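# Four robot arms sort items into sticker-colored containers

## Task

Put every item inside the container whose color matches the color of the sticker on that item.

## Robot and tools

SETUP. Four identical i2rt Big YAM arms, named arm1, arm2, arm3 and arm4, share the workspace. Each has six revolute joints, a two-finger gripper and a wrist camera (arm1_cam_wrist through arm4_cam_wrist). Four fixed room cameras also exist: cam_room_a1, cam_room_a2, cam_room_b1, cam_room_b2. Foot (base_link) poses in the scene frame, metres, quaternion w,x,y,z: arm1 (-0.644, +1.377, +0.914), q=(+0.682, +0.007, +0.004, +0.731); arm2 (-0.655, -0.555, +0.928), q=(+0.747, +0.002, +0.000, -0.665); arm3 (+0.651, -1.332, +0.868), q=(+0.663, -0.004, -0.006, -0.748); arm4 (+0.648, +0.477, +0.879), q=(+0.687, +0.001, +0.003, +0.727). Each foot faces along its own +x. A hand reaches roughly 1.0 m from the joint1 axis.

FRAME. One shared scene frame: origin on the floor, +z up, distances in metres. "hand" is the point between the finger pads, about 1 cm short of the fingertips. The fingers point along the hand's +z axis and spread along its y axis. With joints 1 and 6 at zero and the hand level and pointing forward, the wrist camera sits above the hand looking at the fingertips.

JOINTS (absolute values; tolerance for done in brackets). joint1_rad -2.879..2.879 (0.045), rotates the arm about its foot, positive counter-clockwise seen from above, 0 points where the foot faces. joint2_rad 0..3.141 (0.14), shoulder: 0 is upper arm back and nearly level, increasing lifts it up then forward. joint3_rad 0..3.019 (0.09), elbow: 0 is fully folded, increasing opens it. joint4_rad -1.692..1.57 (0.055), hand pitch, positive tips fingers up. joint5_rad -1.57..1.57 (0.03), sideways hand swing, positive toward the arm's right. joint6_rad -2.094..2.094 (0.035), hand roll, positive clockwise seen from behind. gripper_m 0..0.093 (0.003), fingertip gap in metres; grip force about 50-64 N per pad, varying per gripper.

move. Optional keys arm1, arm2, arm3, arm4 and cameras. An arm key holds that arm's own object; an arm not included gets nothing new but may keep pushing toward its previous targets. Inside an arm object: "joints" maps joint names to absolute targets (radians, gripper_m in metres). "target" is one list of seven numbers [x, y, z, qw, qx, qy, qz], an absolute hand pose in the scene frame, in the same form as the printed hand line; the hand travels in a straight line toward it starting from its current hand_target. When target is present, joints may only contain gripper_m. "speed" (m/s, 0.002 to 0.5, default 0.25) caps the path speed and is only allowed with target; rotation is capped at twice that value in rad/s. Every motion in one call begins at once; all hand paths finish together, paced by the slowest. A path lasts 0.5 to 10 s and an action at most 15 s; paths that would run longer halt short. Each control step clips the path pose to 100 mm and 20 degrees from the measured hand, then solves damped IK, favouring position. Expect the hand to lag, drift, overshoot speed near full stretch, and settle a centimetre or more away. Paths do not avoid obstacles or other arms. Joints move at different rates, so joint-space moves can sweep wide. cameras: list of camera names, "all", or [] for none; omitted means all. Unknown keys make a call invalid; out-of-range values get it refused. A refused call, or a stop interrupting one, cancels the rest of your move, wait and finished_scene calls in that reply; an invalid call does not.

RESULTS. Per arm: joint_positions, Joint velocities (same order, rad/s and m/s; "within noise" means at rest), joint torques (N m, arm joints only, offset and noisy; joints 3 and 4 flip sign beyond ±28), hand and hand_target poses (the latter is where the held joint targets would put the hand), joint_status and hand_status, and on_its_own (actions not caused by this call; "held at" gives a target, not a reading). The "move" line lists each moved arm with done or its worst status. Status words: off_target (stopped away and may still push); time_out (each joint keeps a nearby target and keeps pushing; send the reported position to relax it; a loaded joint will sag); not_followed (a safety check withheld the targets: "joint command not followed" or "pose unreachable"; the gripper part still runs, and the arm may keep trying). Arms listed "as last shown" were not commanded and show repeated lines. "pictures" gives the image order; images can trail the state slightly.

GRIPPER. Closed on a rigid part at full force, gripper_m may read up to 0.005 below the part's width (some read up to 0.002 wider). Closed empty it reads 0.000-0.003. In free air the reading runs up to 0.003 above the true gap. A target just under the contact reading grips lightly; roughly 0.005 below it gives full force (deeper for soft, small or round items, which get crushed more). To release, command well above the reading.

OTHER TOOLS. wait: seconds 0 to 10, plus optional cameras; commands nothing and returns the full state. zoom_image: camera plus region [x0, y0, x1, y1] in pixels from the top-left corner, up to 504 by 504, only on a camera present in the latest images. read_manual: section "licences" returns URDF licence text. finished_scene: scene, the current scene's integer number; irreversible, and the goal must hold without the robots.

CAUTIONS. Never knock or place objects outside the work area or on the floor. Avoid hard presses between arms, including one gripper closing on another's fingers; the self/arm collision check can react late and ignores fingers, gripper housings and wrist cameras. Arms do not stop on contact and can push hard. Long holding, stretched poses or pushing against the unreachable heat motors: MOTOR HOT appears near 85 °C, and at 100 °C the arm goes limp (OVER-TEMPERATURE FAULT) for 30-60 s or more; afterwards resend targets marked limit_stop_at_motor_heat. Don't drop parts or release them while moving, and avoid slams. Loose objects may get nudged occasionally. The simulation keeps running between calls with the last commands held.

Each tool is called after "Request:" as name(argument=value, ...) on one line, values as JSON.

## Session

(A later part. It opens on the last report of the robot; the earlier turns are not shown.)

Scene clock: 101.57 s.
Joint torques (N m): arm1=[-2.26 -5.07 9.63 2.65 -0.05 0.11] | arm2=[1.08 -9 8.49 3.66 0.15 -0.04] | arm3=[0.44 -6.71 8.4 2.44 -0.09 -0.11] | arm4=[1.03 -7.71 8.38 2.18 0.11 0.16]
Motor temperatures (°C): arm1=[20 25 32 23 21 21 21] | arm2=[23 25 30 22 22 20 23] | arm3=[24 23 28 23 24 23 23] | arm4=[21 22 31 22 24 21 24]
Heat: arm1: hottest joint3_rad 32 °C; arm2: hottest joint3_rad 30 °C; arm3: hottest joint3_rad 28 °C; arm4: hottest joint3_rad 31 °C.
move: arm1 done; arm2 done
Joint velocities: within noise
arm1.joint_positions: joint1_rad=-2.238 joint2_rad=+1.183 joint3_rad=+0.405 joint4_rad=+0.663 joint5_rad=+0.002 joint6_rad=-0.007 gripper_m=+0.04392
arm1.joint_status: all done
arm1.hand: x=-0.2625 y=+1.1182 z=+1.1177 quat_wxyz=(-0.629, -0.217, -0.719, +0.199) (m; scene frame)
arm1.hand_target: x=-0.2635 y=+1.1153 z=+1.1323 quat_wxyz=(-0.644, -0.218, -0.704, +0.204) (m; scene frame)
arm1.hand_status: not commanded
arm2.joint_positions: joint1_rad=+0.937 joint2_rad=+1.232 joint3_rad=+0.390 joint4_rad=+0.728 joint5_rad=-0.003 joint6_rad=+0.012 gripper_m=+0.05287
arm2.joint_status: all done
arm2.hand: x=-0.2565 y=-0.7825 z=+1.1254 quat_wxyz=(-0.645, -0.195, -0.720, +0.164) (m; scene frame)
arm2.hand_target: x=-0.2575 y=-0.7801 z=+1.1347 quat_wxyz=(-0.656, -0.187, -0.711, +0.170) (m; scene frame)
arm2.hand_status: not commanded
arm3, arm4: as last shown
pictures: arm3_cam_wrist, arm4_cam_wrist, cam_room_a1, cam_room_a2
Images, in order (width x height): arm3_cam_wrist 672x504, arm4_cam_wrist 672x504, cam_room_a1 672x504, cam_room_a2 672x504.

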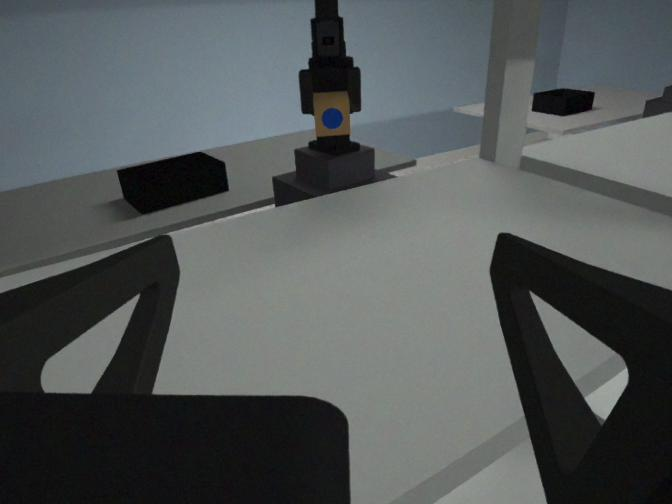

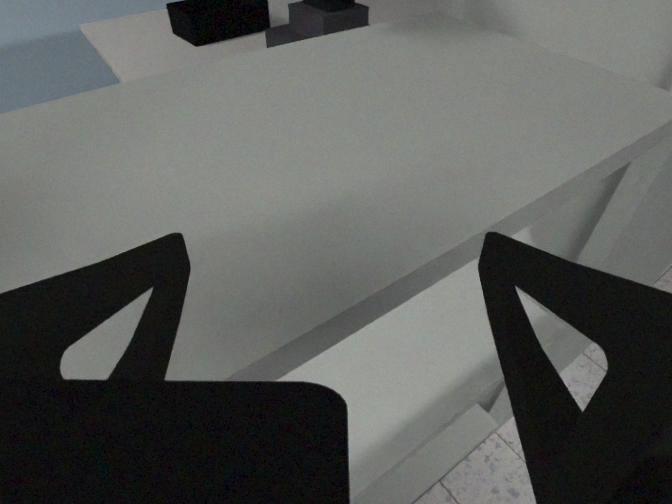

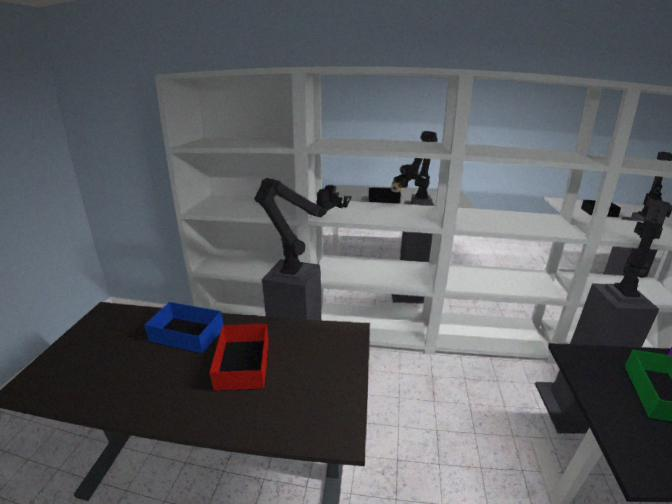

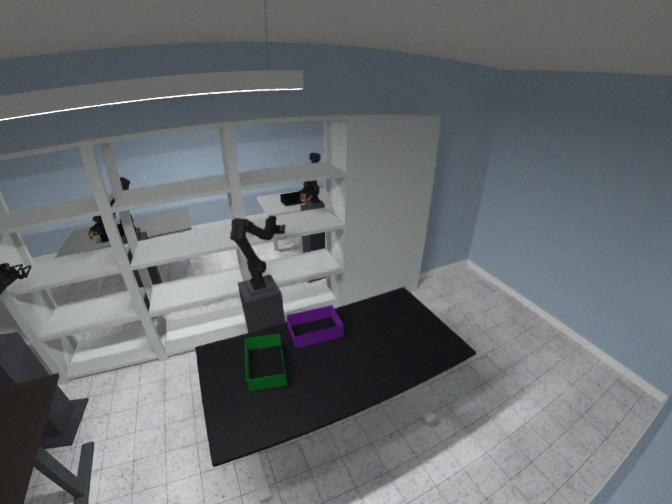

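Request:
move(arm1={"target":[0.010,0.9249,1.075,0.6403,0.2209,0.7079,-0.1998],"speed":0.35}, arm2={"target":[0.0001,-0.9201,1.078,0.6493,0.1865,0.7178,-0.1687],"speed":0.35}, arm3={"joints":{"joint1_rad":-1.99,"joint2_rad":1.0335,"joint3_rad":0.473,"joint4_rad":0.48,"gripper_m":0.093}}, cameras=["arm4_cam_wrist"])

Request:
move(arm1={"target":[0.010,0.9249,1.035,0.6403,0.2209,0.7079,-0.1998],"speed":0.12}, arm2={"target":[0.0001,-0.9201,1.038,0.6493,0.1865,0.7178,-0.1687],"speed":0.12}, cameras=[])

Request:
move(arm1={"joints":{"gripper_m":0.078}}, arm2={"joints":{"gripper_m":0.082}}, cameras=[])

Request:
move(arm1={"target":[-0.2656,1.1154,1.10,0.6403,0.2209,0.7079,-0.1998],"speed":0.4}, arm2={"target":[-0.25,-0.78,1.09,0.6493,0.1865,0.7178,-0.1687],"speed":0.4}, cameras=["arm3_cam_wrist","arm4_cam_wrist"])

Scene clock: 113.60 s.
Joint torques (N m): arm1=[-2.55 -16.62 14.3 1.39 -0.04 0.1] | arm2=[1.49 -18.49 13.23 2.15 0.12 -0.05] | arm3=[0.62 -7 8.5 1.55 -0.08 -0.11] | arm4=[1.2 -7.77 8.27 2.15 0.12 0.18]
Motor temperatures (°C): arm1=[20 24 31 23 21 21 22] | arm2=[23 25 31 22 22 20 24] | arm3=[24 23 28 23 24 23 23] | arm4=[21 22 30 22 24 21 24]
Heat: arm1: hottest joint3_rad 31 °C; arm2: hottest joint3_rad 31 °C; arm3: hottest joint3_rad 28 °C; arm4: hottest joint3_rad 30 °C.
move: arm1 off_target; arm2 off_target; arm3 done
Joint velocities: within noise
arm1.joint_positions: joint1_rad=-2.238 joint2_rad=+2.033 joint3_rad=+1.284 joint4_rad=+0.616 joint5_rad=-0.001 joint6_rad=-0.002 gripper_m=+0.04392
arm1.joint_status: not commanded
arm1.hand: x=-0.0012 y=+0.9401 z=+1.0494 quat_wxyz=(-0.623, -0.220, -0.725, +0.195) (m; scene frame)
arm1.hand_target: x=+0.0081 y=+0.9262 z=+1.0752 quat_wxyz=(-0.640, -0.221, -0.708, +0.200) (m; scene frame)
arm1.hand_status: off_target (0.032 m and 2.8 deg from the pose sent, 0.337 m and 1.9 deg at the start)
arm2.joint_positions: joint1_rad=+0.940 joint2_rad=+1.970 joint3_rad=+1.138 joint4_rad=+0.712 joint5_rad=+0.000 joint6_rad=+0.009 gripper_m=+0.05287
arm2.joint_status: not commanded
arm2.hand: x=-0.0172 y=-0.9167 z=+1.0695 quat_wxyz=(-0.643, -0.194, -0.722, +0.164) (m; scene frame)
arm2.hand_target: x=-0.0010 y=-0.9193 z=+1.0782 quat_wxyz=(-0.649, -0.186, -0.718, +0.169) (m; scene frame)
arm2.hand_status: off_target (0.020 m and 1.4 deg from the pose sent, 0.295 m and 1.2 deg at the start)
arm3.joint_positions: joint1_rad=-1.979 joint2_rad=+1.040 joint3_rad=+0.477 joint4_rad=+0.487 joint5_rad=+0.002 joint6_rad=+0.005 gripper_m=+0.09306
arm3.joint_status: all done
arm3.hand: x=+0.2565 y=-1.0966 z=+1.1323 quat_wxyz=(+0.172, -0.709, +0.199, +0.654) (m; scene frame)
arm3.hand_target: x=+0.2606 y=-1.0936 z=+1.1316 quat_wxyz=(+0.176, -0.710, +0.200, +0.652) (m; scene frame)
arm3.hand_status: not commanded
arm4: as last shown
pictures: arm4_cam_wrist
Images, in order (width x height): arm4_cam_wrist 672x504.

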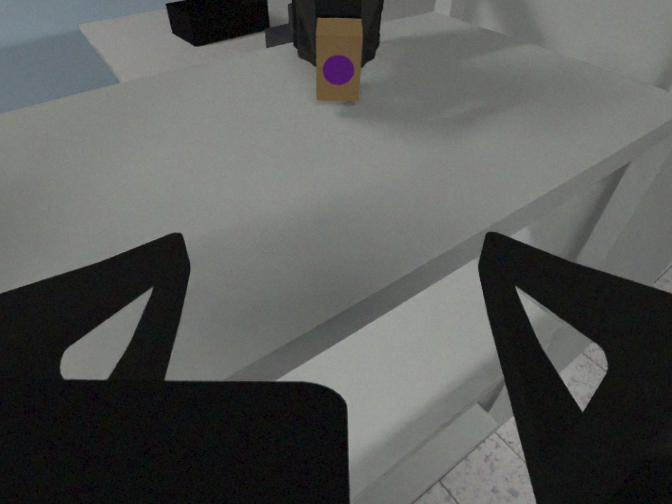

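Scene clock: 114.57 s.
Joint torques (N m): arm1=[-3.43 -14.56 12.97 2.18 -0.04 0.14] | arm2=[1.44 -16.67 12.04 3.17 0.11 -0.02] | arm3=[0.56 -6.89 8.53 1.52 -0.08 -0.11] | arm4=[1.14 -7.3 8.4 2.17 0.11 0.16]
Motor temperatures (°C): arm1=[20 24 31 23 21 21 22] | arm2=[23 25 31 22 22 20 24] | arm3=[24 23 28 23 24 23 23] | arm4=[21 22 30 22 24 21 24]
Heat: arm1: hottest joint3_rad 31 °C; arm2: hottest joint3_rad 31 °C; arm3: hottest joint3_rad 28 °C; arm4: hottest joint3_rad 30 °C.
move: arm1 off_target; arm2 off_target
Joint velocities: within noise
arm1.joint_positions: joint1_rad=-2.238 joint2_rad=+2.077 joint3_rad=+1.289 joint4_rad=+0.678 joint5_rad=-0.001 joint6_rad=+0.002 gripper_m=+0.04392
arm1.joint_status: not commanded
arm1.hand: x=+0.0016 y=+0.9380 z=+1.0341 quat_wxyz=(-0.632, -0.219, -0.717, +0.197) (m; scene frame)
arm1.hand_target: x=+0.0090 y=+0.9255 z=+1.0349 quat_wxyz=(-0.640, -0.221, -0.708, +0.200) (m; scene frame)
arm1.hand_status: off_target (0.016 m and 1.4 deg from the pose sent, 0.024 m and 2.7 deg at the start)
arm2.joint_positions: joint1_rad=+0.940 joint2_rad=+2.026 joint3_rad=+1.141 joint4_rad=+0.773 joint5_rad=+0.000 joint6_rad=+0.006 gripper_m=+0.05287
arm2.joint_status: not commanded
arm2.hand: x=-0.0150 y=-0.9179 z=+1.0459 quat_wxyz=(-0.646, -0.193, -0.720, +0.166) (m; scene frame)
arm2.hand_target: x=-0.0009 y=-0.9194 z=+1.0381 quat_wxyz=(-0.649, -0.186, -0.718, +0.169) (m; scene frame)
arm2.hand_status: off_target (0.017 m and 1.0 deg from the pose sent, 0.036 m and 1.4 deg at the start)
arm3, arm4: as last shown
arm3.hand: x=+0.2565 y=-1.0966 z=+1.1322 quat_wxyz=(+0.172, -0.709, +0.199, +0.654) (m; scene frame)
pictures: none
No camera images: "cameras" was empty.

Scene clock: 115.23 s.
Joint torques (N m): arm1=[-2.14 -15.74 12.9 1.99 0.02 0.08] | arm2=[1.49 -17.9 11.99 3.15 0.11 -0.03] | arm3=[0.56 -6.77 8.54 1.61 -0.07 -0.11] | arm4=[1.38 -7.41 8.51 2.19 0.13 0.15]
Motor temperatures (°C): arm1=[20 24 31 23 21 21 22] | arm2=[23 25 31 22 22 20 23] | arm3=[24 23 28 23 24 23 23] | arm4=[21 22 30 22 24 21 24]
Heat: arm1: hottest joint3_rad 31 °C; arm2: hottest joint3_rad 31 °C; arm3: hottest joint3_rad 28 °C; arm4: hottest joint3_rad 30 °C.
move: arm1 done; arm2 done
Joint velocities: within noise
arm1.joint_positions: joint1_rad=-2.238 joint2_rad=+2.095 joint3_rad=+1.289 joint4_rad=+0.678 joint5_rad=-0.001 joint6_rad=+0.002 gripper_m=+0.07796
arm1.joint_status: all done
arm1.hand: x=+0.0013 y=+0.9381 z=+1.0202 quat_wxyz=(-0.626, -0.221, -0.722, +0.195) (m; scene frame)
arm1.hand_target: x=+0.0090 y=+0.9255 z=+1.0350 quat_wxyz=(-0.640, -0.221, -0.708, +0.200) (m; scene frame)
arm1.hand_status: not commanded
arm2.joint_positions: joint1_rad=+0.940 joint2_rad=+2.037 joint3_rad=+1.141 joint4_rad=+0.773 joint5_rad=+0.000 joint6_rad=+0.006 gripper_m=+0.08193
arm2.joint_status: all done
arm2.hand: x=-0.0151 y=-0.9178 z=+1.0380 quat_wxyz=(-0.642, -0.194, -0.724, +0.165) (m; scene frame)
arm2.hand_target: x=-0.0009 y=-0.9194 z=+1.0380 quat_wxyz=(-0.649, -0.186, -0.718, +0.169) (m; scene frame)
arm2.hand_status: not commanded
arm3, arm4: as last shown
pictures: none
No camera images: "cameras" was empty.

Scene clock: 116.90 s.
Joint torques (N m): arm1=[-2.55 -3.25 8.8 1.46 -0.04 0.07] | arm2=[1.55 -9.05 7.15 2.15 0.16 -0.03] | arm3=[0.44 -6.89 8.5 1.52 -0.09 -0.11] | arm4=[1.03 -7.3 8.23 2.14 0.12 0.16]
Motor temperatures (°C): arm1=[20 24 31 23 21 21 22] | arm2=[23 25 31 22 22 20 23] | arm3=[24 23 28 23 24 23 23] | arm4=[21 22 30 22 24 21 24]
Heat: arm1: hottest joint3_rad 31 °C; arm2: hottest joint3_rad 31 °C; arm3: hottest joint3_rad 28 °C; arm4: hottest joint3_rad 30 °C.
move: arm1 done; arm2 done
Joint velocities: within noise
arm1.joint_positions: joint1_rad=-2.238 joint2_rad=+1.263 joint3_rad=+0.363 joint4_rad=+0.820 joint5_rad=-0.003 joint6_rad=+0.005 gripper_m=+0.07796
arm1.joint_status: not commanded
arm1.hand: x=-0.2651 y=+1.1208 z=+1.1004 quat_wxyz=(-0.643, -0.217, -0.707, +0.198) (m; scene frame)
arm1.hand_target: x=-0.2657 y=+1.1155 z=+1.1000 quat_wxyz=(-0.640, -0.221, -0.708, +0.200) (m; scene frame)
arm1.hand_status: done (0.005 m and 0.6 deg from the pose sent, 0.330 m and 2.4 deg at the start)
arm2.joint_positions: joint1_rad=+0.942 joint2_rad=+1.397 joint3_rad=+0.366 joint4_rad=+0.947 joint5_rad=+0.003 joint6_rad=+0.006 gripper_m=+0.08193
arm2.joint_status: not commanded
arm2.hand: x=-0.2507 y=-0.7841 z=+1.0946 quat_wxyz=(-0.655, -0.191, -0.711, +0.169) (m; scene frame)
arm2.hand_target: x=-0.2501 y=-0.7800 z=+1.0900 quat_wxyz=(-0.649, -0.186, -0.718, +0.169) (m; scene frame)
arm2.hand_status: done (0.006 m and 1.1 deg from the pose sent, 0.277 m and 1.5 deg at the start)
arm3, arm4: as last shown
pictures: arm3_cam_wrist, arm4_cam_wrist
Images, in order (width x height): arm3_cam_wrist 672x504, arm4_cam_wrist 672x504.

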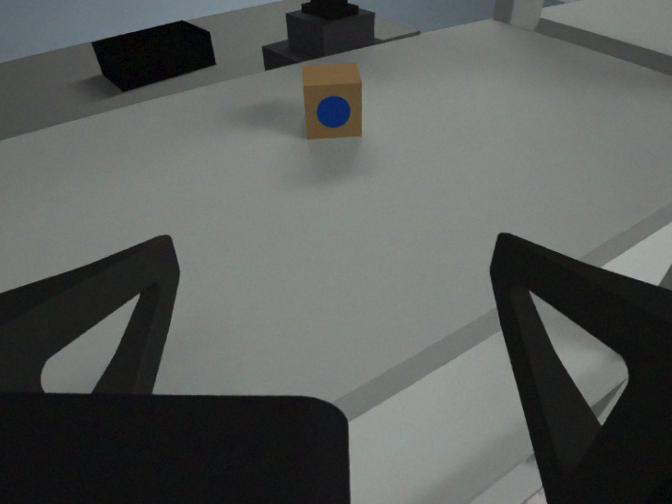

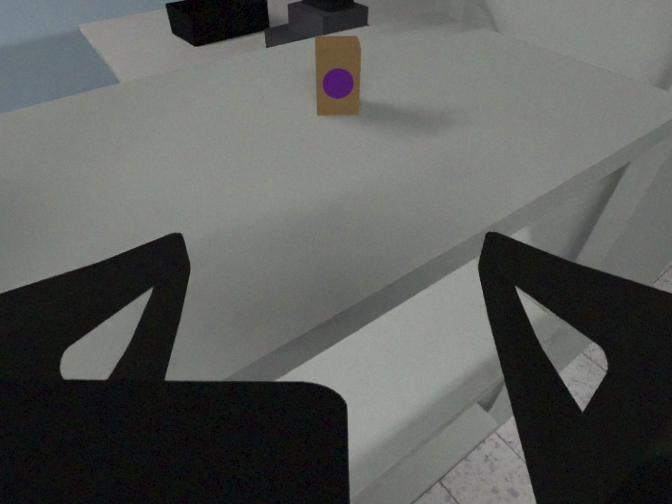

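Request:
move(arm3={"target":[-0.0426,-0.9234,1.036,0.1776,-0.7151,0.1963,0.6469],"speed":0.35}, arm4={"target":[-0.0267,0.9774,1.035,0.2106,-0.7041,0.2328,0.6369],"speed":0.35}, cameras=[])

Request:
move(arm3={"joints":{"gripper_m":0.046}}, arm4={"joints":{"gripper_m":0.036}}, cameras=["arm3_cam_wrist","arm4_cam_wrist"])

Request:
move(arm3={"target":[0.26,-1.09,1.12,0.1776,-0.7151,0.1963,0.6469],"speed":0.35}, arm4={"target":[0.2967,0.7419,1.12,0.2106,-0.7041,0.2328,0.6369],"speed":0.35}, cameras=[])

Request:
move(arm3={"joints":{"joint1_rad":-1.99,"joint2_rad":0.7,"joint3_rad":1.45,"joint4_rad":-1.4,"joint5_rad":0,"joint6_rad":0}}, arm4={"joints":{"joint1_rad":-1.13,"joint2_rad":0.7,"joint3_rad":1.45,"joint4_rad":-1.4,"joint5_rad":0,"joint6_rad":0}}, cameras=["arm3_cam_wrist","arm4_cam_wrist"])

Request:
move(arm3={"joints":{"joint1_rad":0.976,"joint2_rad":0.7,"joint3_rad":1.45,"joint4_rad":-1.4,"joint5_rad":0,"joint6_rad":0}}, arm4={"target":[1.116,0.731,0.83,0,-0.2462,0.9692,0],"speed":0.5}, cameras=["arm3_cam_wrist","arm4_cam_wrist"])

Scene clock: 152.07 s.
Joint torques (N m): arm1=[-2.96 -4.07 8.84 1.54 -0.05 0.01] | arm2=[1.61 -9 7.13 2.15 0.16 -0.02] | arm3=[1.67 -20.01 11.52 1.25 -0.01 -0.05] | arm4=[1.32 -22.95 11.26 0.96 0.19 0.13]
Motor temperatures (°C): arm1=[20 24 32 23 21 21 21] | arm2=[23 25 30 22 22 20 23] | arm3=[24 23 29 23 24 23 23] | arm4=[21 22 30 22 24 21 24]
Heat: arm1: hottest joint3_rad 32 °C; arm2: hottest joint3_rad 30 °C; arm3: hottest joint3_rad 29 °C; arm4: hottest joint3_rad 30 °C.
move: arm3 off_target; arm4 off_target
Joint velocities: within noise
arm1, arm2: as last shown
arm1.hand_target: x=-0.2657 y=+1.1154 z=+1.1000 quat_wxyz=(-0.640, -0.221, -0.708, +0.200) (m; scene frame)
arm3.joint_positions: joint1_rad=-1.979 joint2_rad=+2.029 joint3_rad=+1.346 joint4_rad=+0.591 joint5_rad=+0.010 joint6_rad=-0.012 gripper_m=+0.09306
arm3.joint_status: not commanded
arm3.hand: x=-0.0314 y=-0.9280 z=+1.0369 quat_wxyz=(+0.179, -0.715, +0.197, +0.646) (m; scene frame)
arm3.hand_target: x=-0.0420 y=-0.9237 z=+1.0360 quat_wxyz=(+0.178, -0.715, +0.196, +0.647) (m; scene frame)
arm3.hand_status: off_target (0.012 m and 0.2 deg from the pose sent, 0.359 m and 1.3 deg at the start)
arm4.joint_positions: joint1_rad=+0.872 joint2_rad=+2.137 joint3_rad=+1.468 joint4_rad=+0.552 joint5_rad=+0.000 joint6_rad=-0.011 gripper_m=+0.09311
arm4.joint_status: not commanded
arm4.hand: x=-0.0130 y=+0.9730 z=+1.0287 quat_wxyz=(-0.212, +0.709, -0.233, -0.631) (m; scene frame)
arm4.hand_target: x=-0.0259 y=+0.9765 z=+1.0351 quat_wxyz=(-0.211, +0.704, -0.233, -0.637) (m; scene frame)
arm4.hand_status: off_target (0.016 m and 0.9 deg from the pose sent, 0.395 m and 0.7 deg at the start)
pictures: none
No camera images: "cameras" was empty.

Scene clock: 152.70 s.
Joint torques (N m): arm1=[-2.9 -3.72 8.76 1.47 -0.07 0.06] | arm2=[1.55 -9.05 7.1 2.17 0.15 -0.03] | arm3=[1.67 -20.01 11.51 1.25 -0.04 -0.03] | arm4=[1.61 -22.36 11.3 1.06 0.18 0.09]
Motor temperatures (°C): arm1=[20 24 32 23 21 21 21] | arm2=[23 25 30 22 22 20 23] | arm3=[24 23 29 23 24 23 23] | arm4=[21 22 30 22 24 21 24]
Heat: arm1: hottest joint3_rad 32 °C; arm2: hottest joint3_rad 30 °C; arm3: hottest joint3_rad 29 °C; arm4: hottest joint3_rad 30 °C.
move: arm3 off_target; arm4 off_target
Joint velocities: within noise
arm1, arm2: as last shown
arm3.joint_positions: joint1_rad=-1.979 joint2_rad=+2.029 joint3_rad=+1.346 joint4_rad=+0.589 joint5_rad=+0.011 joint6_rad=-0.013 gripper_m=+0.05321
arm3.joint_status: gripper_m off_target (ended at +0.05324, target +0.04600)
arm3.hand: x=-0.0313 y=-0.9279 z=+1.0366 quat_wxyz=(+0.179, -0.716, +0.197, +0.646) (m; scene frame)
arm3.hand_target: x=-0.0420 y=-0.9237 z=+1.0360 quat_wxyz=(+0.178, -0.715, +0.196, +0.647) (m; scene frame)
arm3.hand_status: not commanded
arm4.joint_positions: joint1_rad=+0.872 joint2_rad=+2.137 joint3_rad=+1.468 joint4_rad=+0.552 joint5_rad=+0.001 joint6_rad=-0.011 gripper_m=+0.04451
arm4.joint_status: gripper_m off_target (ended at +0.04453, target +0.03600)
arm4.hand: x=-0.0129 y=+0.9731 z=+1.0286 quat_wxyz=(-0.212, +0.709, -0.234, -0.631) (m; scene frame)
arm4.hand_target: x=-0.0258 y=+0.9766 z=+1.0351 quat_wxyz=(-0.211, +0.704, -0.233, -0.637) (m; scene frame)
arm4.hand_status: not commanded
pictures: arm3_cam_wrist, arm4_cam_wrist
Images, in order (width x height): arm3_cam_wrist 672x504, arm4_cam_wrist 672x504.

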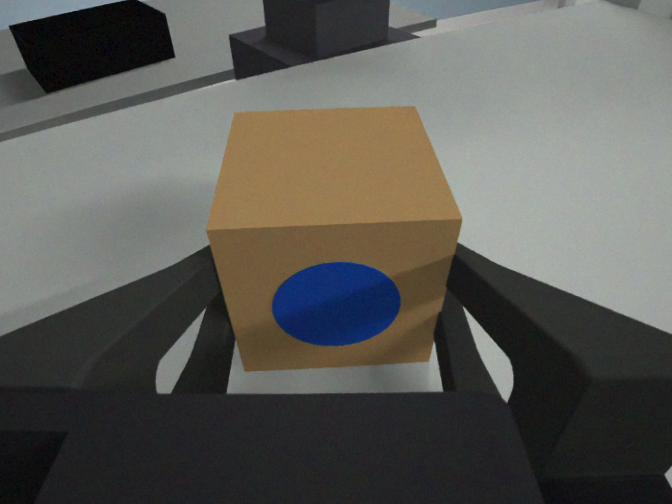

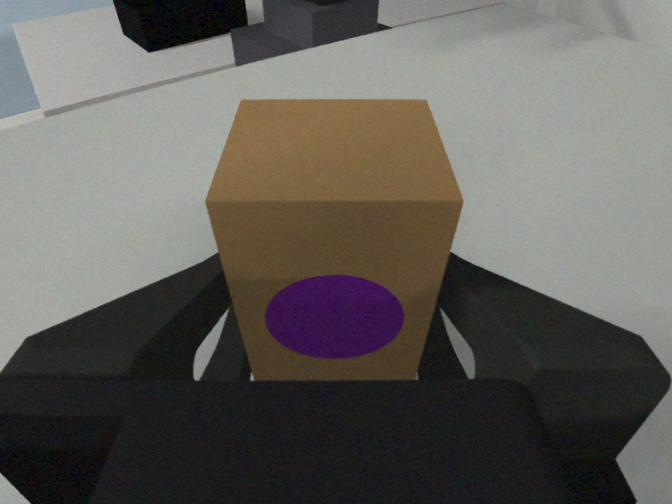

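Scene clock: 154.60 s.
Joint torques (N m): arm1=[-2.55 -3.9 9.02 1.39 -0.08 0.1] | arm2=[1.61 -8.94 7.1 2.18 0.16 -0.03] | arm3=[0.26 -5.71 8.7 1.72 -0.09 -0.05] | arm4=[0.97 -4.95 8.61 1.11 -0.06 0.12]
Motor temperatures (°C): arm1=[20 24 32 23 21 21 21] | arm2=[23 25 30 22 22 20 23] | arm3=[24 23 29 23 24 23 23] | arm4=[21 22 30 22 24 21 25]
Heat: arm1: hottest joint3_rad 32 °C; arm2: hottest joint3_rad 30 °C; arm3: hottest joint3_rad 29 °C; arm4: hottest joint3_rad 30 °C.
move: arm3 done; arm4 done
Joint velocities: within noise
arm1, arm2: as last shown
arm3.joint_positions: joint1_rad=-1.987 joint2_rad=+1.056 joint3_rad=+0.463 joint4_rad=+0.511 joint5_rad=-0.012 joint6_rad=-0.013 gripper_m=+0.05321
arm3.joint_status: not commanded
arm3.hand: x=+0.2576 y=-1.0958 z=+1.1236 quat_wxyz=(+0.175, -0.713, +0.191, +0.651) (m; scene frame)
arm3.hand_target: x=+0.2601 y=-1.0900 z=+1.1201 quat_wxyz=(+0.178, -0.715, +0.196, +0.647) (m; scene frame)
arm3.hand_status: done (0.007 m and 0.9 deg from the pose sent, 0.344 m and 0.3 deg at the start)
arm4.joint_positions: joint1_rad=+0.872 joint2_rad=+1.026 joint3_rad=+0.396 joint4_rad=+0.540 joint5_rad=+0.000 joint6_rad=-0.011 gripper_m=+0.04451
arm4.joint_status: not commanded
arm4.hand: x=+0.2991 y=+0.7403 z=+1.1222 quat_wxyz=(-0.215, +0.701, -0.230, -0.640) (m; scene frame)
arm4.hand_target: x=+0.2967 y=+0.7419 z=+1.1199 quat_wxyz=(-0.211, +0.704, -0.233, -0.637) (m; scene frame)
arm4.hand_status: done (0.004 m and 0.8 deg from the pose sent, 0.397 m and 0.9 deg at the start)
pictures: none
No camera images: "cameras" was empty.

Scene clock: 156.57 s.
Joint torques (N m): arm1=[-2.26 -4.13 8.95 1.55 -0.04 0.05] | arm2=[1.49 -9.05 7.13 2.15 0.16 -0.03] | arm3=[1.14 0.21 12.74 1.35 0.11 0.03] | arm4=[0.56 0.38 11.04 0.76 0.05 0.12]
Motor temperatures (°C): arm1=[20 24 32 23 21 21 21] | arm2=[23 25 30 22 22 20 23] | arm3=[24 23 29 23 24 23 23] | arm4=[21 22 31 22 24 21 25]
Heat: arm1: hottest joint3_rad 32 °C; arm2: hottest joint3_rad 30 °C; arm3: hottest joint3_rad 29 °C; arm4: hottest joint3_rad 31 °C.
move: arm3 done; arm4 done
Joint velocities: within noise
arm1, arm2: as last shown
arm3.joint_positions: joint1_rad=-1.987 joint2_rad=+0.697 joint3_rad=+1.397 joint4_rad=-1.396 joint5_rad=-0.003 joint6_rad=-0.008 gripper_m=+0.05321
arm3.joint_status: all done
arm3.hand: x=+0.4305 y=-1.1936 z=+1.3794 quat_wxyz=(+0.107, -0.875, +0.239, +0.406) (m; scene frame)
arm3.hand_target: x=+0.4350 y=-1.1947 z=+1.4032 quat_wxyz=(+0.113, -0.865, +0.242, +0.426) (m; scene frame)
arm3.hand_status: not commanded
arm4.joint_positions: joint1_rad=-1.127 joint2_rad=+0.700 joint3_rad=+1.403 joint4_rad=-1.390 joint5_rad=+0.001 joint6_rad=-0.011 gripper_m=+0.04453
arm4.joint_status: all done
arm4.hand: x=+0.8767 y=+0.6022 z=+1.3948 quat_wxyz=(-0.412, +0.229, -0.876, -0.102) (m; scene frame)
arm4.hand_target: x=+0.8714 y=+0.5985 z=+1.4156 quat_wxyz=(-0.428, +0.221, -0.870, -0.108) (m; scene frame)
arm4.hand_status: not commanded
pictures: arm3_cam_wrist, arm4_cam_wrist
Images, in order (width x height): arm3_cam_wrist 672x504, arm4_cam_wrist 672x504.

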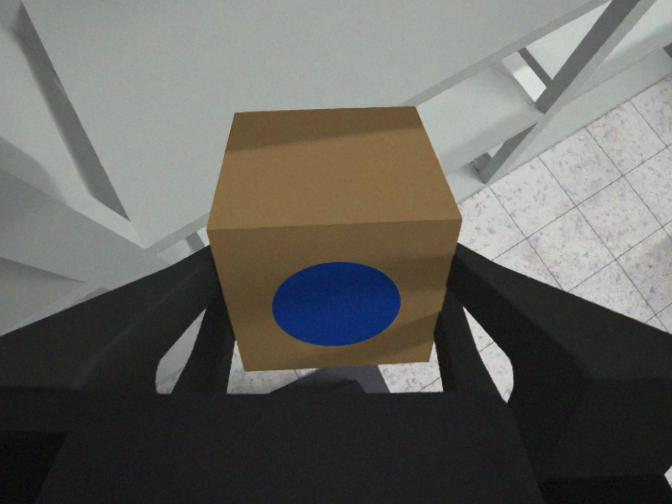

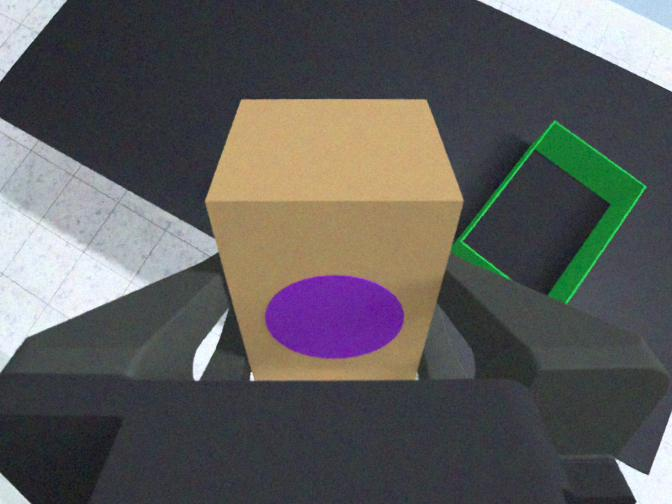

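Scene clock: 158.90 s.
Joint torques (N m): arm1=[-2.43 -4.01 8.87 1.52 -0.04 0.05] | arm2=[1.44 -9 7.12 2.17 0.16 -0.02] | arm3=[2.02 -0.03 12.57 1.39 0.11 0.01] | arm4=[0.62 -20.95 8.72 -0.46 -0.02 0.19]
Motor temperatures (°C): arm1=[20 24 32 23 21 21 21] | arm2=[23 25 30 22 22 20 23] | arm3=[24 23 29 23 24 23 23] | arm4=[21 22 31 22 24 21 25]
Heat: arm1: hottest joint3_rad 32 °C; arm2: hottest joint3_rad 30 °C; arm3: hottest joint3_rad 29 °C; arm4: hottest joint3_rad 31 °C.
move: arm3 done; arm4 off_target
Joint velocities: within noise
arm1, arm2: as last shown
arm3.joint_positions: joint1_rad=+0.965 joint2_rad=+0.704 joint3_rad=+1.397 joint4_rad=-1.396 joint5_rad=-0.002 joint6_rad=-0.006 gripper_m=+0.05311
arm3.joint_status: all done
arm3.hand: x=+0.8435 y=-1.4963 z=+1.3828 quat_wxyz=(-0.396, -0.317, -0.848, +0.155) (m; scene frame)
arm3.hand_target: x=+0.8395 y=-1.4893 z=+1.4080 quat_wxyz=(-0.419, -0.311, -0.838, +0.161) (m; scene frame)
arm3.hand_status: not commanded
arm4.joint_positions: joint1_rad=-1.127 joint2_rad=+2.008 joint3_rad=+1.250 joint4_rad=-0.849 joint5_rad=+0.001 joint6_rad=-0.011 gripper_m=+0.04453
arm4.joint_status: not commanded
arm4.hand: x=+1.0972 y=+0.7224 z=+0.8126 quat_wxyz=(+0.020, +0.253, -0.967, +0.006) (m; scene frame)
arm4.hand_target: x=+1.1154 y=+0.7306 z=+0.8303 quat_wxyz=(+0.000, +0.246, -0.969, +0.000) (m; scene frame)
arm4.hand_status: off_target (0.027 m and 2.6 deg from the pose sent, 0.627 m and 50.3 deg at the start)
pictures: arm3_cam_wrist, arm4_cam_wrist
Images, in order (width x height): arm3_cam_wrist 672x504, arm4_cam_wrist 672x504.

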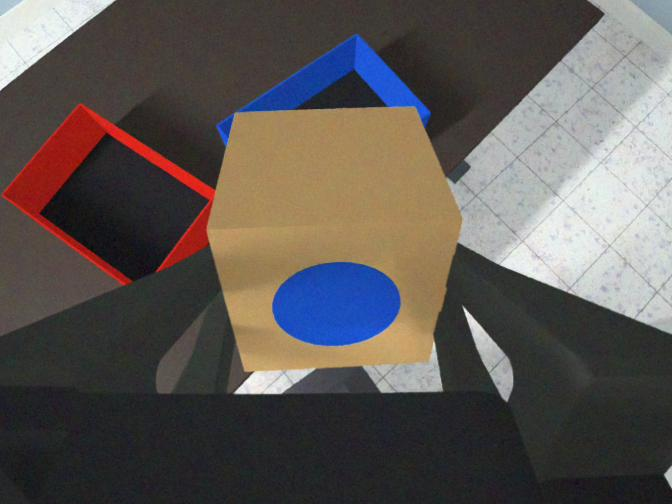

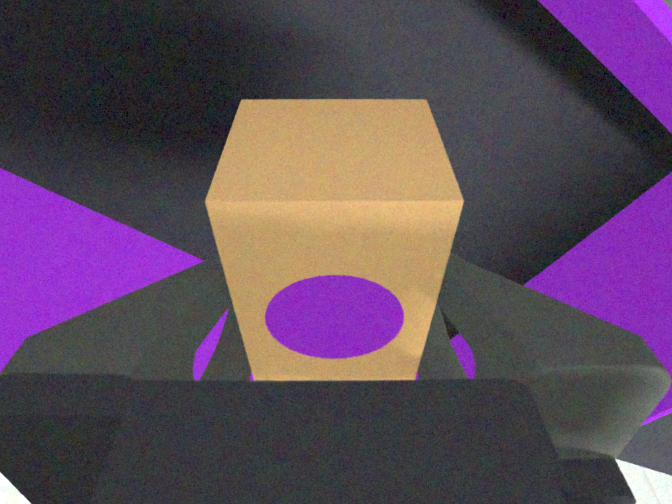

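Request:
move(arm3={"target":[1.186,-1.795,0.83,0,0.3502,0.9367,0],"speed":0.5}, arm4={"target":[1.120,0.733,0.736,0,-0.2462,0.9692,0],"speed":0.12}, cameras=["arm3_cam_wrist","cam_room_a1","cam_room_a2"])

Scene clock: 175.77 s.
Joint torques (N m): arm1=[-3.08 -3.43 8.84 1.48 -0.07 0.05] | arm2=[1.55 -8.94 7.1 2.18 0.16 -0.03] | arm3=[1.85 -28.51 11.96 -0.55 -0.06 0.01] | arm4=[0.32 -18.61 7.39 0.5 0.04 0.16]
Motor temperatures (°C): arm1=[20 24 32 23 21 21 21] | arm2=[23 25 29 22 22 20 23] | arm3=[24 23 31 23 24 23 24] | arm4=[21 23 32 22 24 21 25]
Heat: arm1: hottest joint3_rad 32 °C; arm2: hottest joint3_rad 29 °C; arm3: hottest joint3_rad 31 °C; arm4: hottest joint3_rad 32 °C.
move: arm3 off_target; arm4 off_target
Joint velocities: within noise
arm1, arm2: as last shown
arm1.hand: x=-0.2651 y=+1.1209 z=+1.1004 quat_wxyz=(-0.643, -0.217, -0.707, +0.198) (m; scene frame)
arm1.hand_target: x=-0.2656 y=+1.1155 z=+1.1000 quat_wxyz=(-0.640, -0.221, -0.708, +0.200) (m; scene frame)
arm3.joint_positions: joint1_rad=+0.965 joint2_rad=+2.432 joint3_rad=+2.015 joint4_rad=-1.223 joint5_rad=-0.008 joint6_rad=-0.006 gripper_m=+0.05312
arm3.joint_status: not commanded
arm3.hand: x=+1.1641 y=-1.7874 z=+0.8002 quat_wxyz=(+0.028, -0.353, -0.935, -0.010) (m; scene frame)
arm3.hand_target: x=+1.1849 y=-1.7940 z=+0.8303 quat_wxyz=(+0.000, -0.350, -0.937, +0.000) (m; scene frame)
arm3.hand_status: off_target (0.038 m and 3.4 deg from the pose sent, 0.716 m and 50.4 deg at the start)
arm4.joint_positions: joint1_rad=-1.127 joint2_rad=+2.150 joint3_rad=+1.261 joint4_rad=-0.689 joint5_rad=+0.001 joint6_rad=-0.011 gripper_m=+0.04453
arm4.joint_status: not commanded
arm4.hand: x=+1.1079 y=+0.7281 z=+0.7438 quat_wxyz=(+0.006, +0.253, -0.967, +0.003) (m; scene frame)
arm4.hand_target: x=+1.1195 y=+0.7327 z=+0.7363 quat_wxyz=(+0.000, +0.246, -0.969, +0.000) (m; scene frame)
arm4.hand_status: off_target (0.015 m and 1.1 deg from the pose sent, 0.081 m and 2.6 deg at the start)
pictures: arm3_cam_wrist, cam_room_a1, cam_room_a2
Images, in order (width x height): arm3_cam_wrist 672x504, cam_room_a1 672x504, cam_room_a2 672x504.

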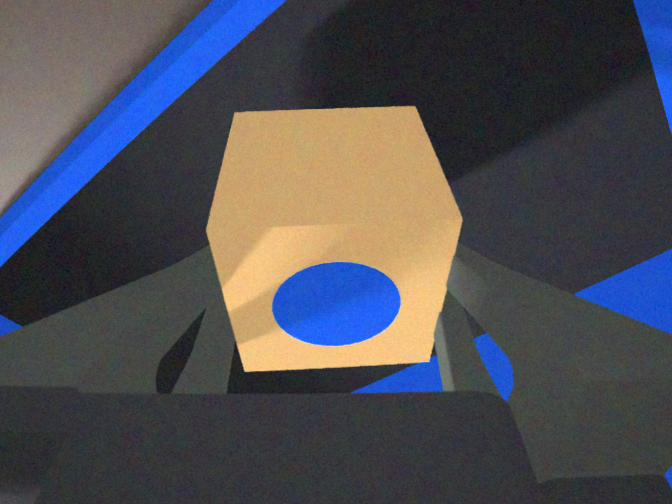

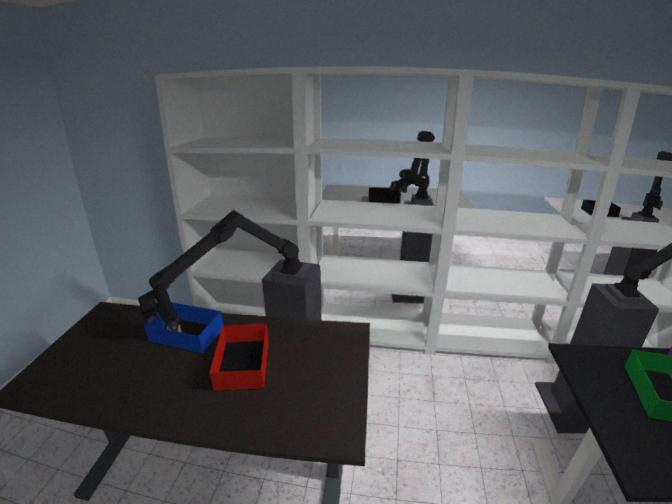

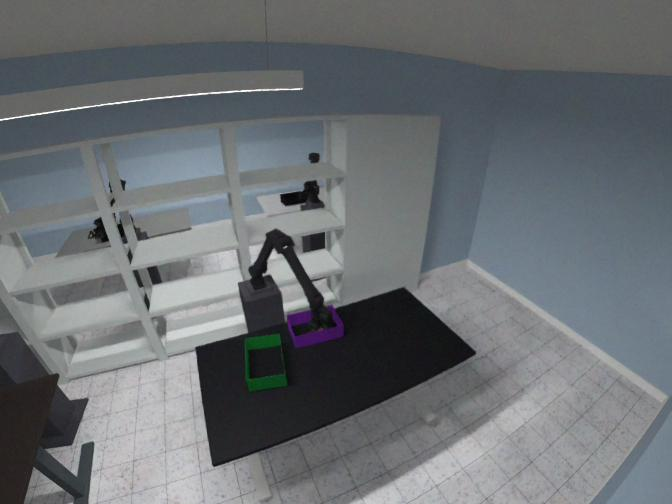

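Request:
move(arm3={"target":[1.179,-1.788,0.785,0,0.3502,0.9367,0],"speed":0.25}, arm4={"target":[1.120,0.733,0.728,0,-0.2462,0.9692,0],"speed":0.1}, cameras=[])

Request:
move(arm3={"target":[1.179,-1.788,0.758,0,0.3502,0.9367,0],"speed":0.1}, arm4={"joints":{"gripper_m":0.08}}, cameras=["arm3_cam_wrist","arm4_cam_wrist","cam_room_a1"])

Scene clock: 198.27 s.
Joint torques (N m): arm1=[-2.61 -3.9 8.84 1.5 -0.06 0.05] | arm2=[1.49 -9 7.1 2.15 0.15 -0.03] | arm3=[2.08 -25.64 7.73 0.39 -0.04 0.03] | arm4=[0.21 -17.96 7.19 0.34 0.06 0.16]
Motor temperatures (°C): arm1=[20 24 32 23 21 21 21] | arm2=[23 25 29 22 22 20 23] | arm3=[24 24 33 23 24 23 24] | arm4=[21 25 31 22 24 21 26]
Heat: arm1: hottest joint3_rad 32 °C; arm2: hottest joint3_rad 29 °C; arm3: hottest joint3_rad 33 °C; arm4: hottest joint3_rad 31 °C.
move: arm3 off_target; arm4 off_target
Joint velocities: within noise
arm1, arm2: as last shown
arm3.joint_positions: joint1_rad=+0.965 joint2_rad=+2.432 joint3_rad=+1.996 joint4_rad=-1.142 joint5_rad=-0.008 joint6_rad=-0.005 gripper_m=+0.05312
arm3.joint_status: not commanded
arm3.hand: x=+1.1733 y=-1.7957 z=+0.7932 quat_wxyz=(-0.001, -0.353, -0.936, +0.001) (m; scene frame)
arm3.hand_target: x=+1.1787 y=-1.7880 z=+0.7850 quat_wxyz=(+0.000, -0.350, -0.937, +0.000) (m; scene frame)
arm3.hand_status: off_target (0.013 m and 0.4 deg from the pose sent, 0.021 m and 3.4 deg at the start)
arm4.joint_positions: joint1_rad=-1.127 joint2_rad=+2.155 joint3_rad=+1.265 joint4_rad=-0.673 joint5_rad=+0.001 joint6_rad=-0.011 gripper_m=+0.04453
arm4.joint_status: not commanded
arm4.hand: x=+1.1120 y=+0.7304 z=+0.7421 quat_wxyz=(-0.001, +0.253, -0.967, +0.001) (m; scene frame)
arm4.hand_target: x=+1.1194 y=+0.7326 z=+0.7284 quat_wxyz=(+0.000, +0.246, -0.969, +0.000) (m; scene frame)
arm4.hand_status: off_target (0.016 m and 0.8 deg from the pose sent, 0.020 m and 1.1 deg at the start)
pictures: none
No camera images: "cameras" was empty.

Scene clock: 199.23 s.
Joint torques (N m): arm1=[-2.9 -3.78 8.7 1.44 -0.07 0.05] | arm2=[1.67 -9.11 7.13 2.18 0.15 -0.03] | arm3=[1.96 -23.24 7.35 0.85 0.09 0.02] | arm4=[0.56 -17.73 7.31 0.4 0.02 0.15]
Motor temperatures (°C): arm1=[20 24 32 23 21 21 21] | arm2=[23 25 29 22 22 20 23] | arm3=[24 24 32 23 24 23 24] | arm4=[21 25 31 22 24 21 26]
Heat: arm1: hottest joint3_rad 32 °C; arm2: hottest joint3_rad 29 °C; arm3: hottest joint3_rad 32 °C; arm4: hottest joint3_rad 31 °C.
move: arm3 off_target; arm4 done
Joint velocities: within noise
arm1.joint_positions: joint1_rad=-2.238 joint2_rad=+1.263 joint3_rad=+0.363 joint4_rad=+0.820 joint5_rad=-0.003 joint6_rad=+0.005 gripper_m=+0.07796
arm1.joint_status: not commanded
arm1.hand: x=-0.2651 y=+1.1209 z=+1.1004 quat_wxyz=(-0.643, -0.217, -0.707, +0.198) (m; scene frame)
arm1.hand_target: x=-0.2656 y=+1.1155 z=+1.1000 quat_wxyz=(-0.640, -0.221, -0.708, +0.200) (m; scene frame)
arm1.hand_status: not commanded
arm2.joint_positions: joint1_rad=+0.942 joint2_rad=+1.397 joint3_rad=+0.366 joint4_rad=+0.947 joint5_rad=+0.003 joint6_rad=+0.006 gripper_m=+0.08193
arm2.joint_status: not commanded
arm2.hand: x=-0.2507 y=-0.7841 z=+1.0946 quat_wxyz=(-0.655, -0.191, -0.711, +0.169) (m; scene frame)
arm2.hand_target: x=-0.2501 y=-0.7800 z=+1.0900 quat_wxyz=(-0.649, -0.186, -0.718, +0.169) (m; scene frame)
arm2.hand_status: not commanded
arm3.joint_positions: joint1_rad=+0.965 joint2_rad=+2.436 joint3_rad=+1.991 joint4_rad=-1.108 joint5_rad=-0.011 joint6_rad=-0.005 gripper_m=+0.05312
arm3.joint_status: not commanded
arm3.hand: x=+1.1776 y=-1.7988 z=+0.7886 quat_wxyz=(-0.013, -0.353, -0.936, +0.004) (m; scene frame)
arm3.hand_target: x=+1.1778 y=-1.7874 z=+0.7589 quat_wxyz=(+0.000, -0.350, -0.937, +0.000) (m; scene frame)
arm3.hand_status: off_target (0.033 m and 1.6 deg from the pose sent, 0.037 m and 0.4 deg at the start)
arm4.joint_positions: joint1_rad=-1.127 joint2_rad=+2.155 joint3_rad=+1.265 joint4_rad=-0.673 joint5_rad=+0.001 joint6_rad=-0.011 gripper_m=+0.07991
arm4.joint_status: all done
arm4.hand: x=+1.1120 y=+0.7304 z=+0.7421 quat_wxyz=(-0.001, +0.253, -0.967, +0.001) (m; scene frame)
arm4.hand_target: x=+1.1194 y=+0.7326 z=+0.7284 quat_wxyz=(+0.000, +0.246, -0.969, +0.000) (m; scene frame)
arm4.hand_status: not commanded
pictures: arm3_cam_wrist, arm4_cam_wrist, cam_room_a1
Images, in order (width x height): arm3_cam_wrist 672x504, arm4_cam_wrist 672x504, cam_room_a1 672x504.

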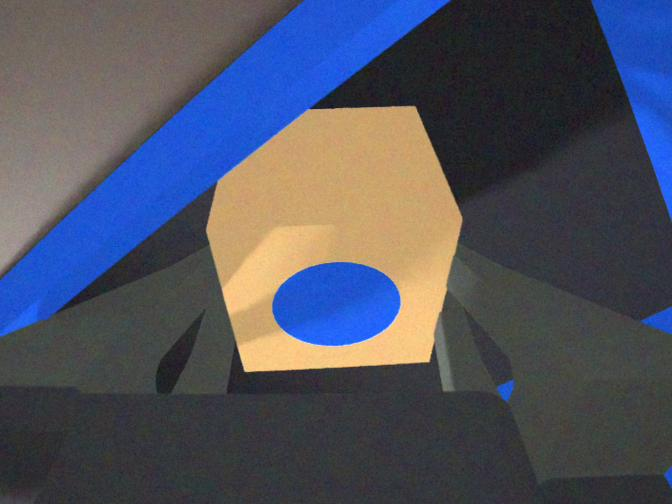

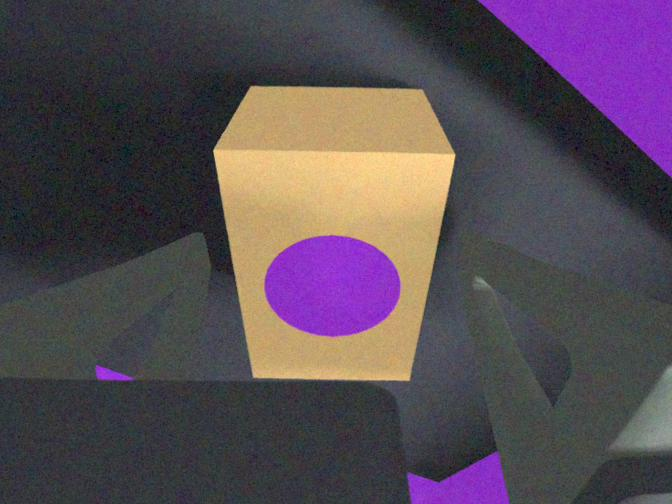

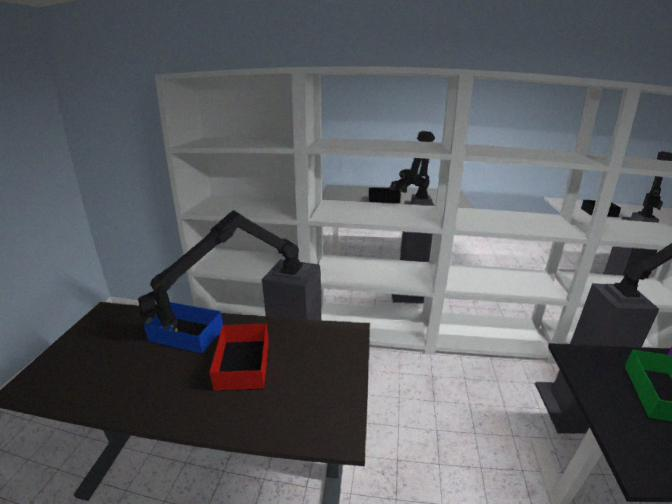

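Request:
move(arm3={"target":[1.133,-1.785,0.812,0,0.3502,0.9367,0],"speed":0.3}, arm4={"target":[1.110,0.730,0.9,0,-0.2462,0.9692,0],"speed":0.35}, cameras=["arm3_cam_wrist","cam_room_a1"])

Request:
move(arm3={"target":[1.133,-1.785,0.782,0,0.3502,0.9367,0],"speed":0.15}, cameras=["arm3_cam_wrist","arm4_cam_wrist"])

Scene clock: 214.90 s.
Joint torques (N m): arm1=[-3.02 -3.84 8.81 1.57 -0.03 0.04] | arm2=[1.55 -9.11 7.1 2.15 0.15 -0.03] | arm3=[0.38 -27.11 7.49 -0.06 0 -0.12] | arm4=[0.79 -16.85 8.54 -0.32 -0.02 0.15]
Motor temperatures (°C): arm1=[20 24 32 23 21 21 21] | arm2=[23 25 29 22 22 20 23] | arm3=[24 25 31 23 24 23 24] | arm4=[21 25 31 22 24 21 25]
Heat: arm1: hottest joint3_rad 32 °C; arm2: hottest joint3_rad 29 °C; arm3: hottest joint3_rad 31 °C; arm4: hottest joint3_rad 31 °C.
move: arm3 off_target; arm4 done
Joint velocities: within noise
arm1, arm2: as last shown
arm3.joint_positions: joint1_rad=+0.946 joint2_rad=+2.329 joint3_rad=+1.819 joint4_rad=-1.088 joint5_rad=-0.008 joint6_rad=-0.032 gripper_m=+0.05312
arm3.joint_status: not commanded
arm3.hand: x=+1.1352 y=-1.7782 z=+0.8004 quat_wxyz=(+0.009, -0.349, -0.937, -0.003) (m; scene frame)
arm3.hand_target: x=+1.1329 y=-1.7850 z=+0.8118 quat_wxyz=(+0.000, -0.350, -0.937, +0.000) (m; scene frame)
arm3.hand_status: off_target (0.014 m and 1.0 deg from the pose sent, 0.052 m and 1.6 deg at the start)
arm4.joint_positions: joint1_rad=-1.127 joint2_rad=+1.851 joint3_rad=+1.300 joint4_rad=-0.998 joint5_rad=+0.001 joint6_rad=-0.010 gripper_m=+0.07991
arm4.joint_status: not commanded
arm4.hand: x=+1.1067 y=+0.7276 z=+0.9057 quat_wxyz=(-0.008, +0.253, -0.968, -0.001) (m; scene frame)
arm4.hand_target: x=+1.1099 y=+0.7299 z=+0.9000 quat_wxyz=(+0.000, +0.246, -0.969, +0.000) (m; scene frame)
arm4.hand_status: done (0.007 m and 1.2 deg from the pose sent, 0.158 m and 0.8 deg at the start)
pictures: arm3_cam_wrist, cam_room_a1
Images, in order (width x height): arm3_cam_wrist 672x504, cam_room_a1 672x504.

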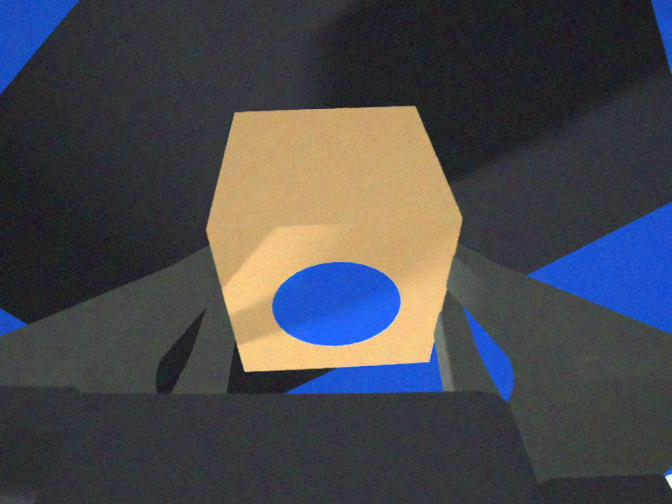

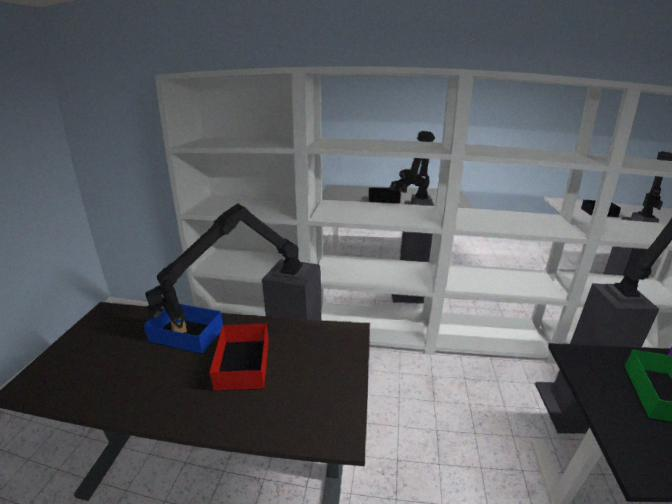

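Scene clock: 215.87 s.
Joint torques (N m): arm1=[-3.25 -3.55 8.81 1.58 -0.03 0.04] | arm2=[1.55 -9.11 7.12 2.14 0.16 -0.04] | arm3=[0.38 -23.65 7.3 0.42 -0.04 -0.12] | arm4=[0.91 -17.08 8.54 -0.32 0.02 0.16]
Motor temperatures (°C): arm1=[20 24 32 23 21 21 21] | arm2=[23 25 29 22 22 20 23] | arm3=[24 25 31 23 24 23 24] | arm4=[21 25 31 22 24 21 25]
Heat: arm1: hottest joint3_rad 32 °C; arm2: hottest joint3_rad 29 °C; arm3: hottest joint3_rad 31 °C; arm4: hottest joint3_rad 31 °C.
move: arm3 off_target
Joint velocities: within noise
arm1, arm2, arm4: as last shown
arm3.joint_positions: joint1_rad=+0.946 joint2_rad=+2.334 joint3_rad=+1.811 joint4_rad=-1.046 joint5_rad=-0.008 joint6_rad=-0.032 gripper_m=+0.05312
arm3.joint_status: not commanded
arm3.hand: x=+1.1395 y=-1.7822 z=+0.7948 quat_wxyz=(-0.005, -0.349, -0.937, +0.003) (m; scene frame)
arm3.hand_target: x=+1.1327 y=-1.7848 z=+0.7820 quat_wxyz=(+0.000, -0.350, -0.937, +0.000) (m; scene frame)
arm3.hand_status: off_target (0.015 m and 0.7 deg from the pose sent, 0.020 m and 1.0 deg at the start)
arm4.hand: x=+1.1066 y=+0.7276 z=+0.9057 quat_wxyz=(-0.008, +0.253, -0.968, -0.001) (m; scene frame)
pictures: arm3_cam_wrist, arm4_cam_wrist
Images, in order (width x height): arm3_cam_wrist 672x504, arm4_cam_wrist 672x504.

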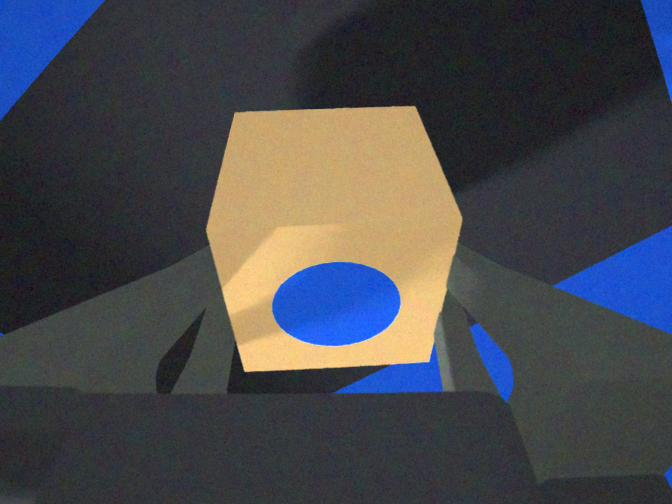

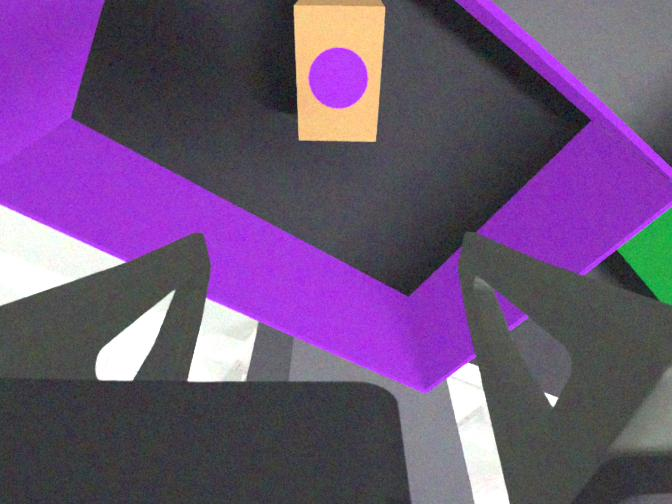

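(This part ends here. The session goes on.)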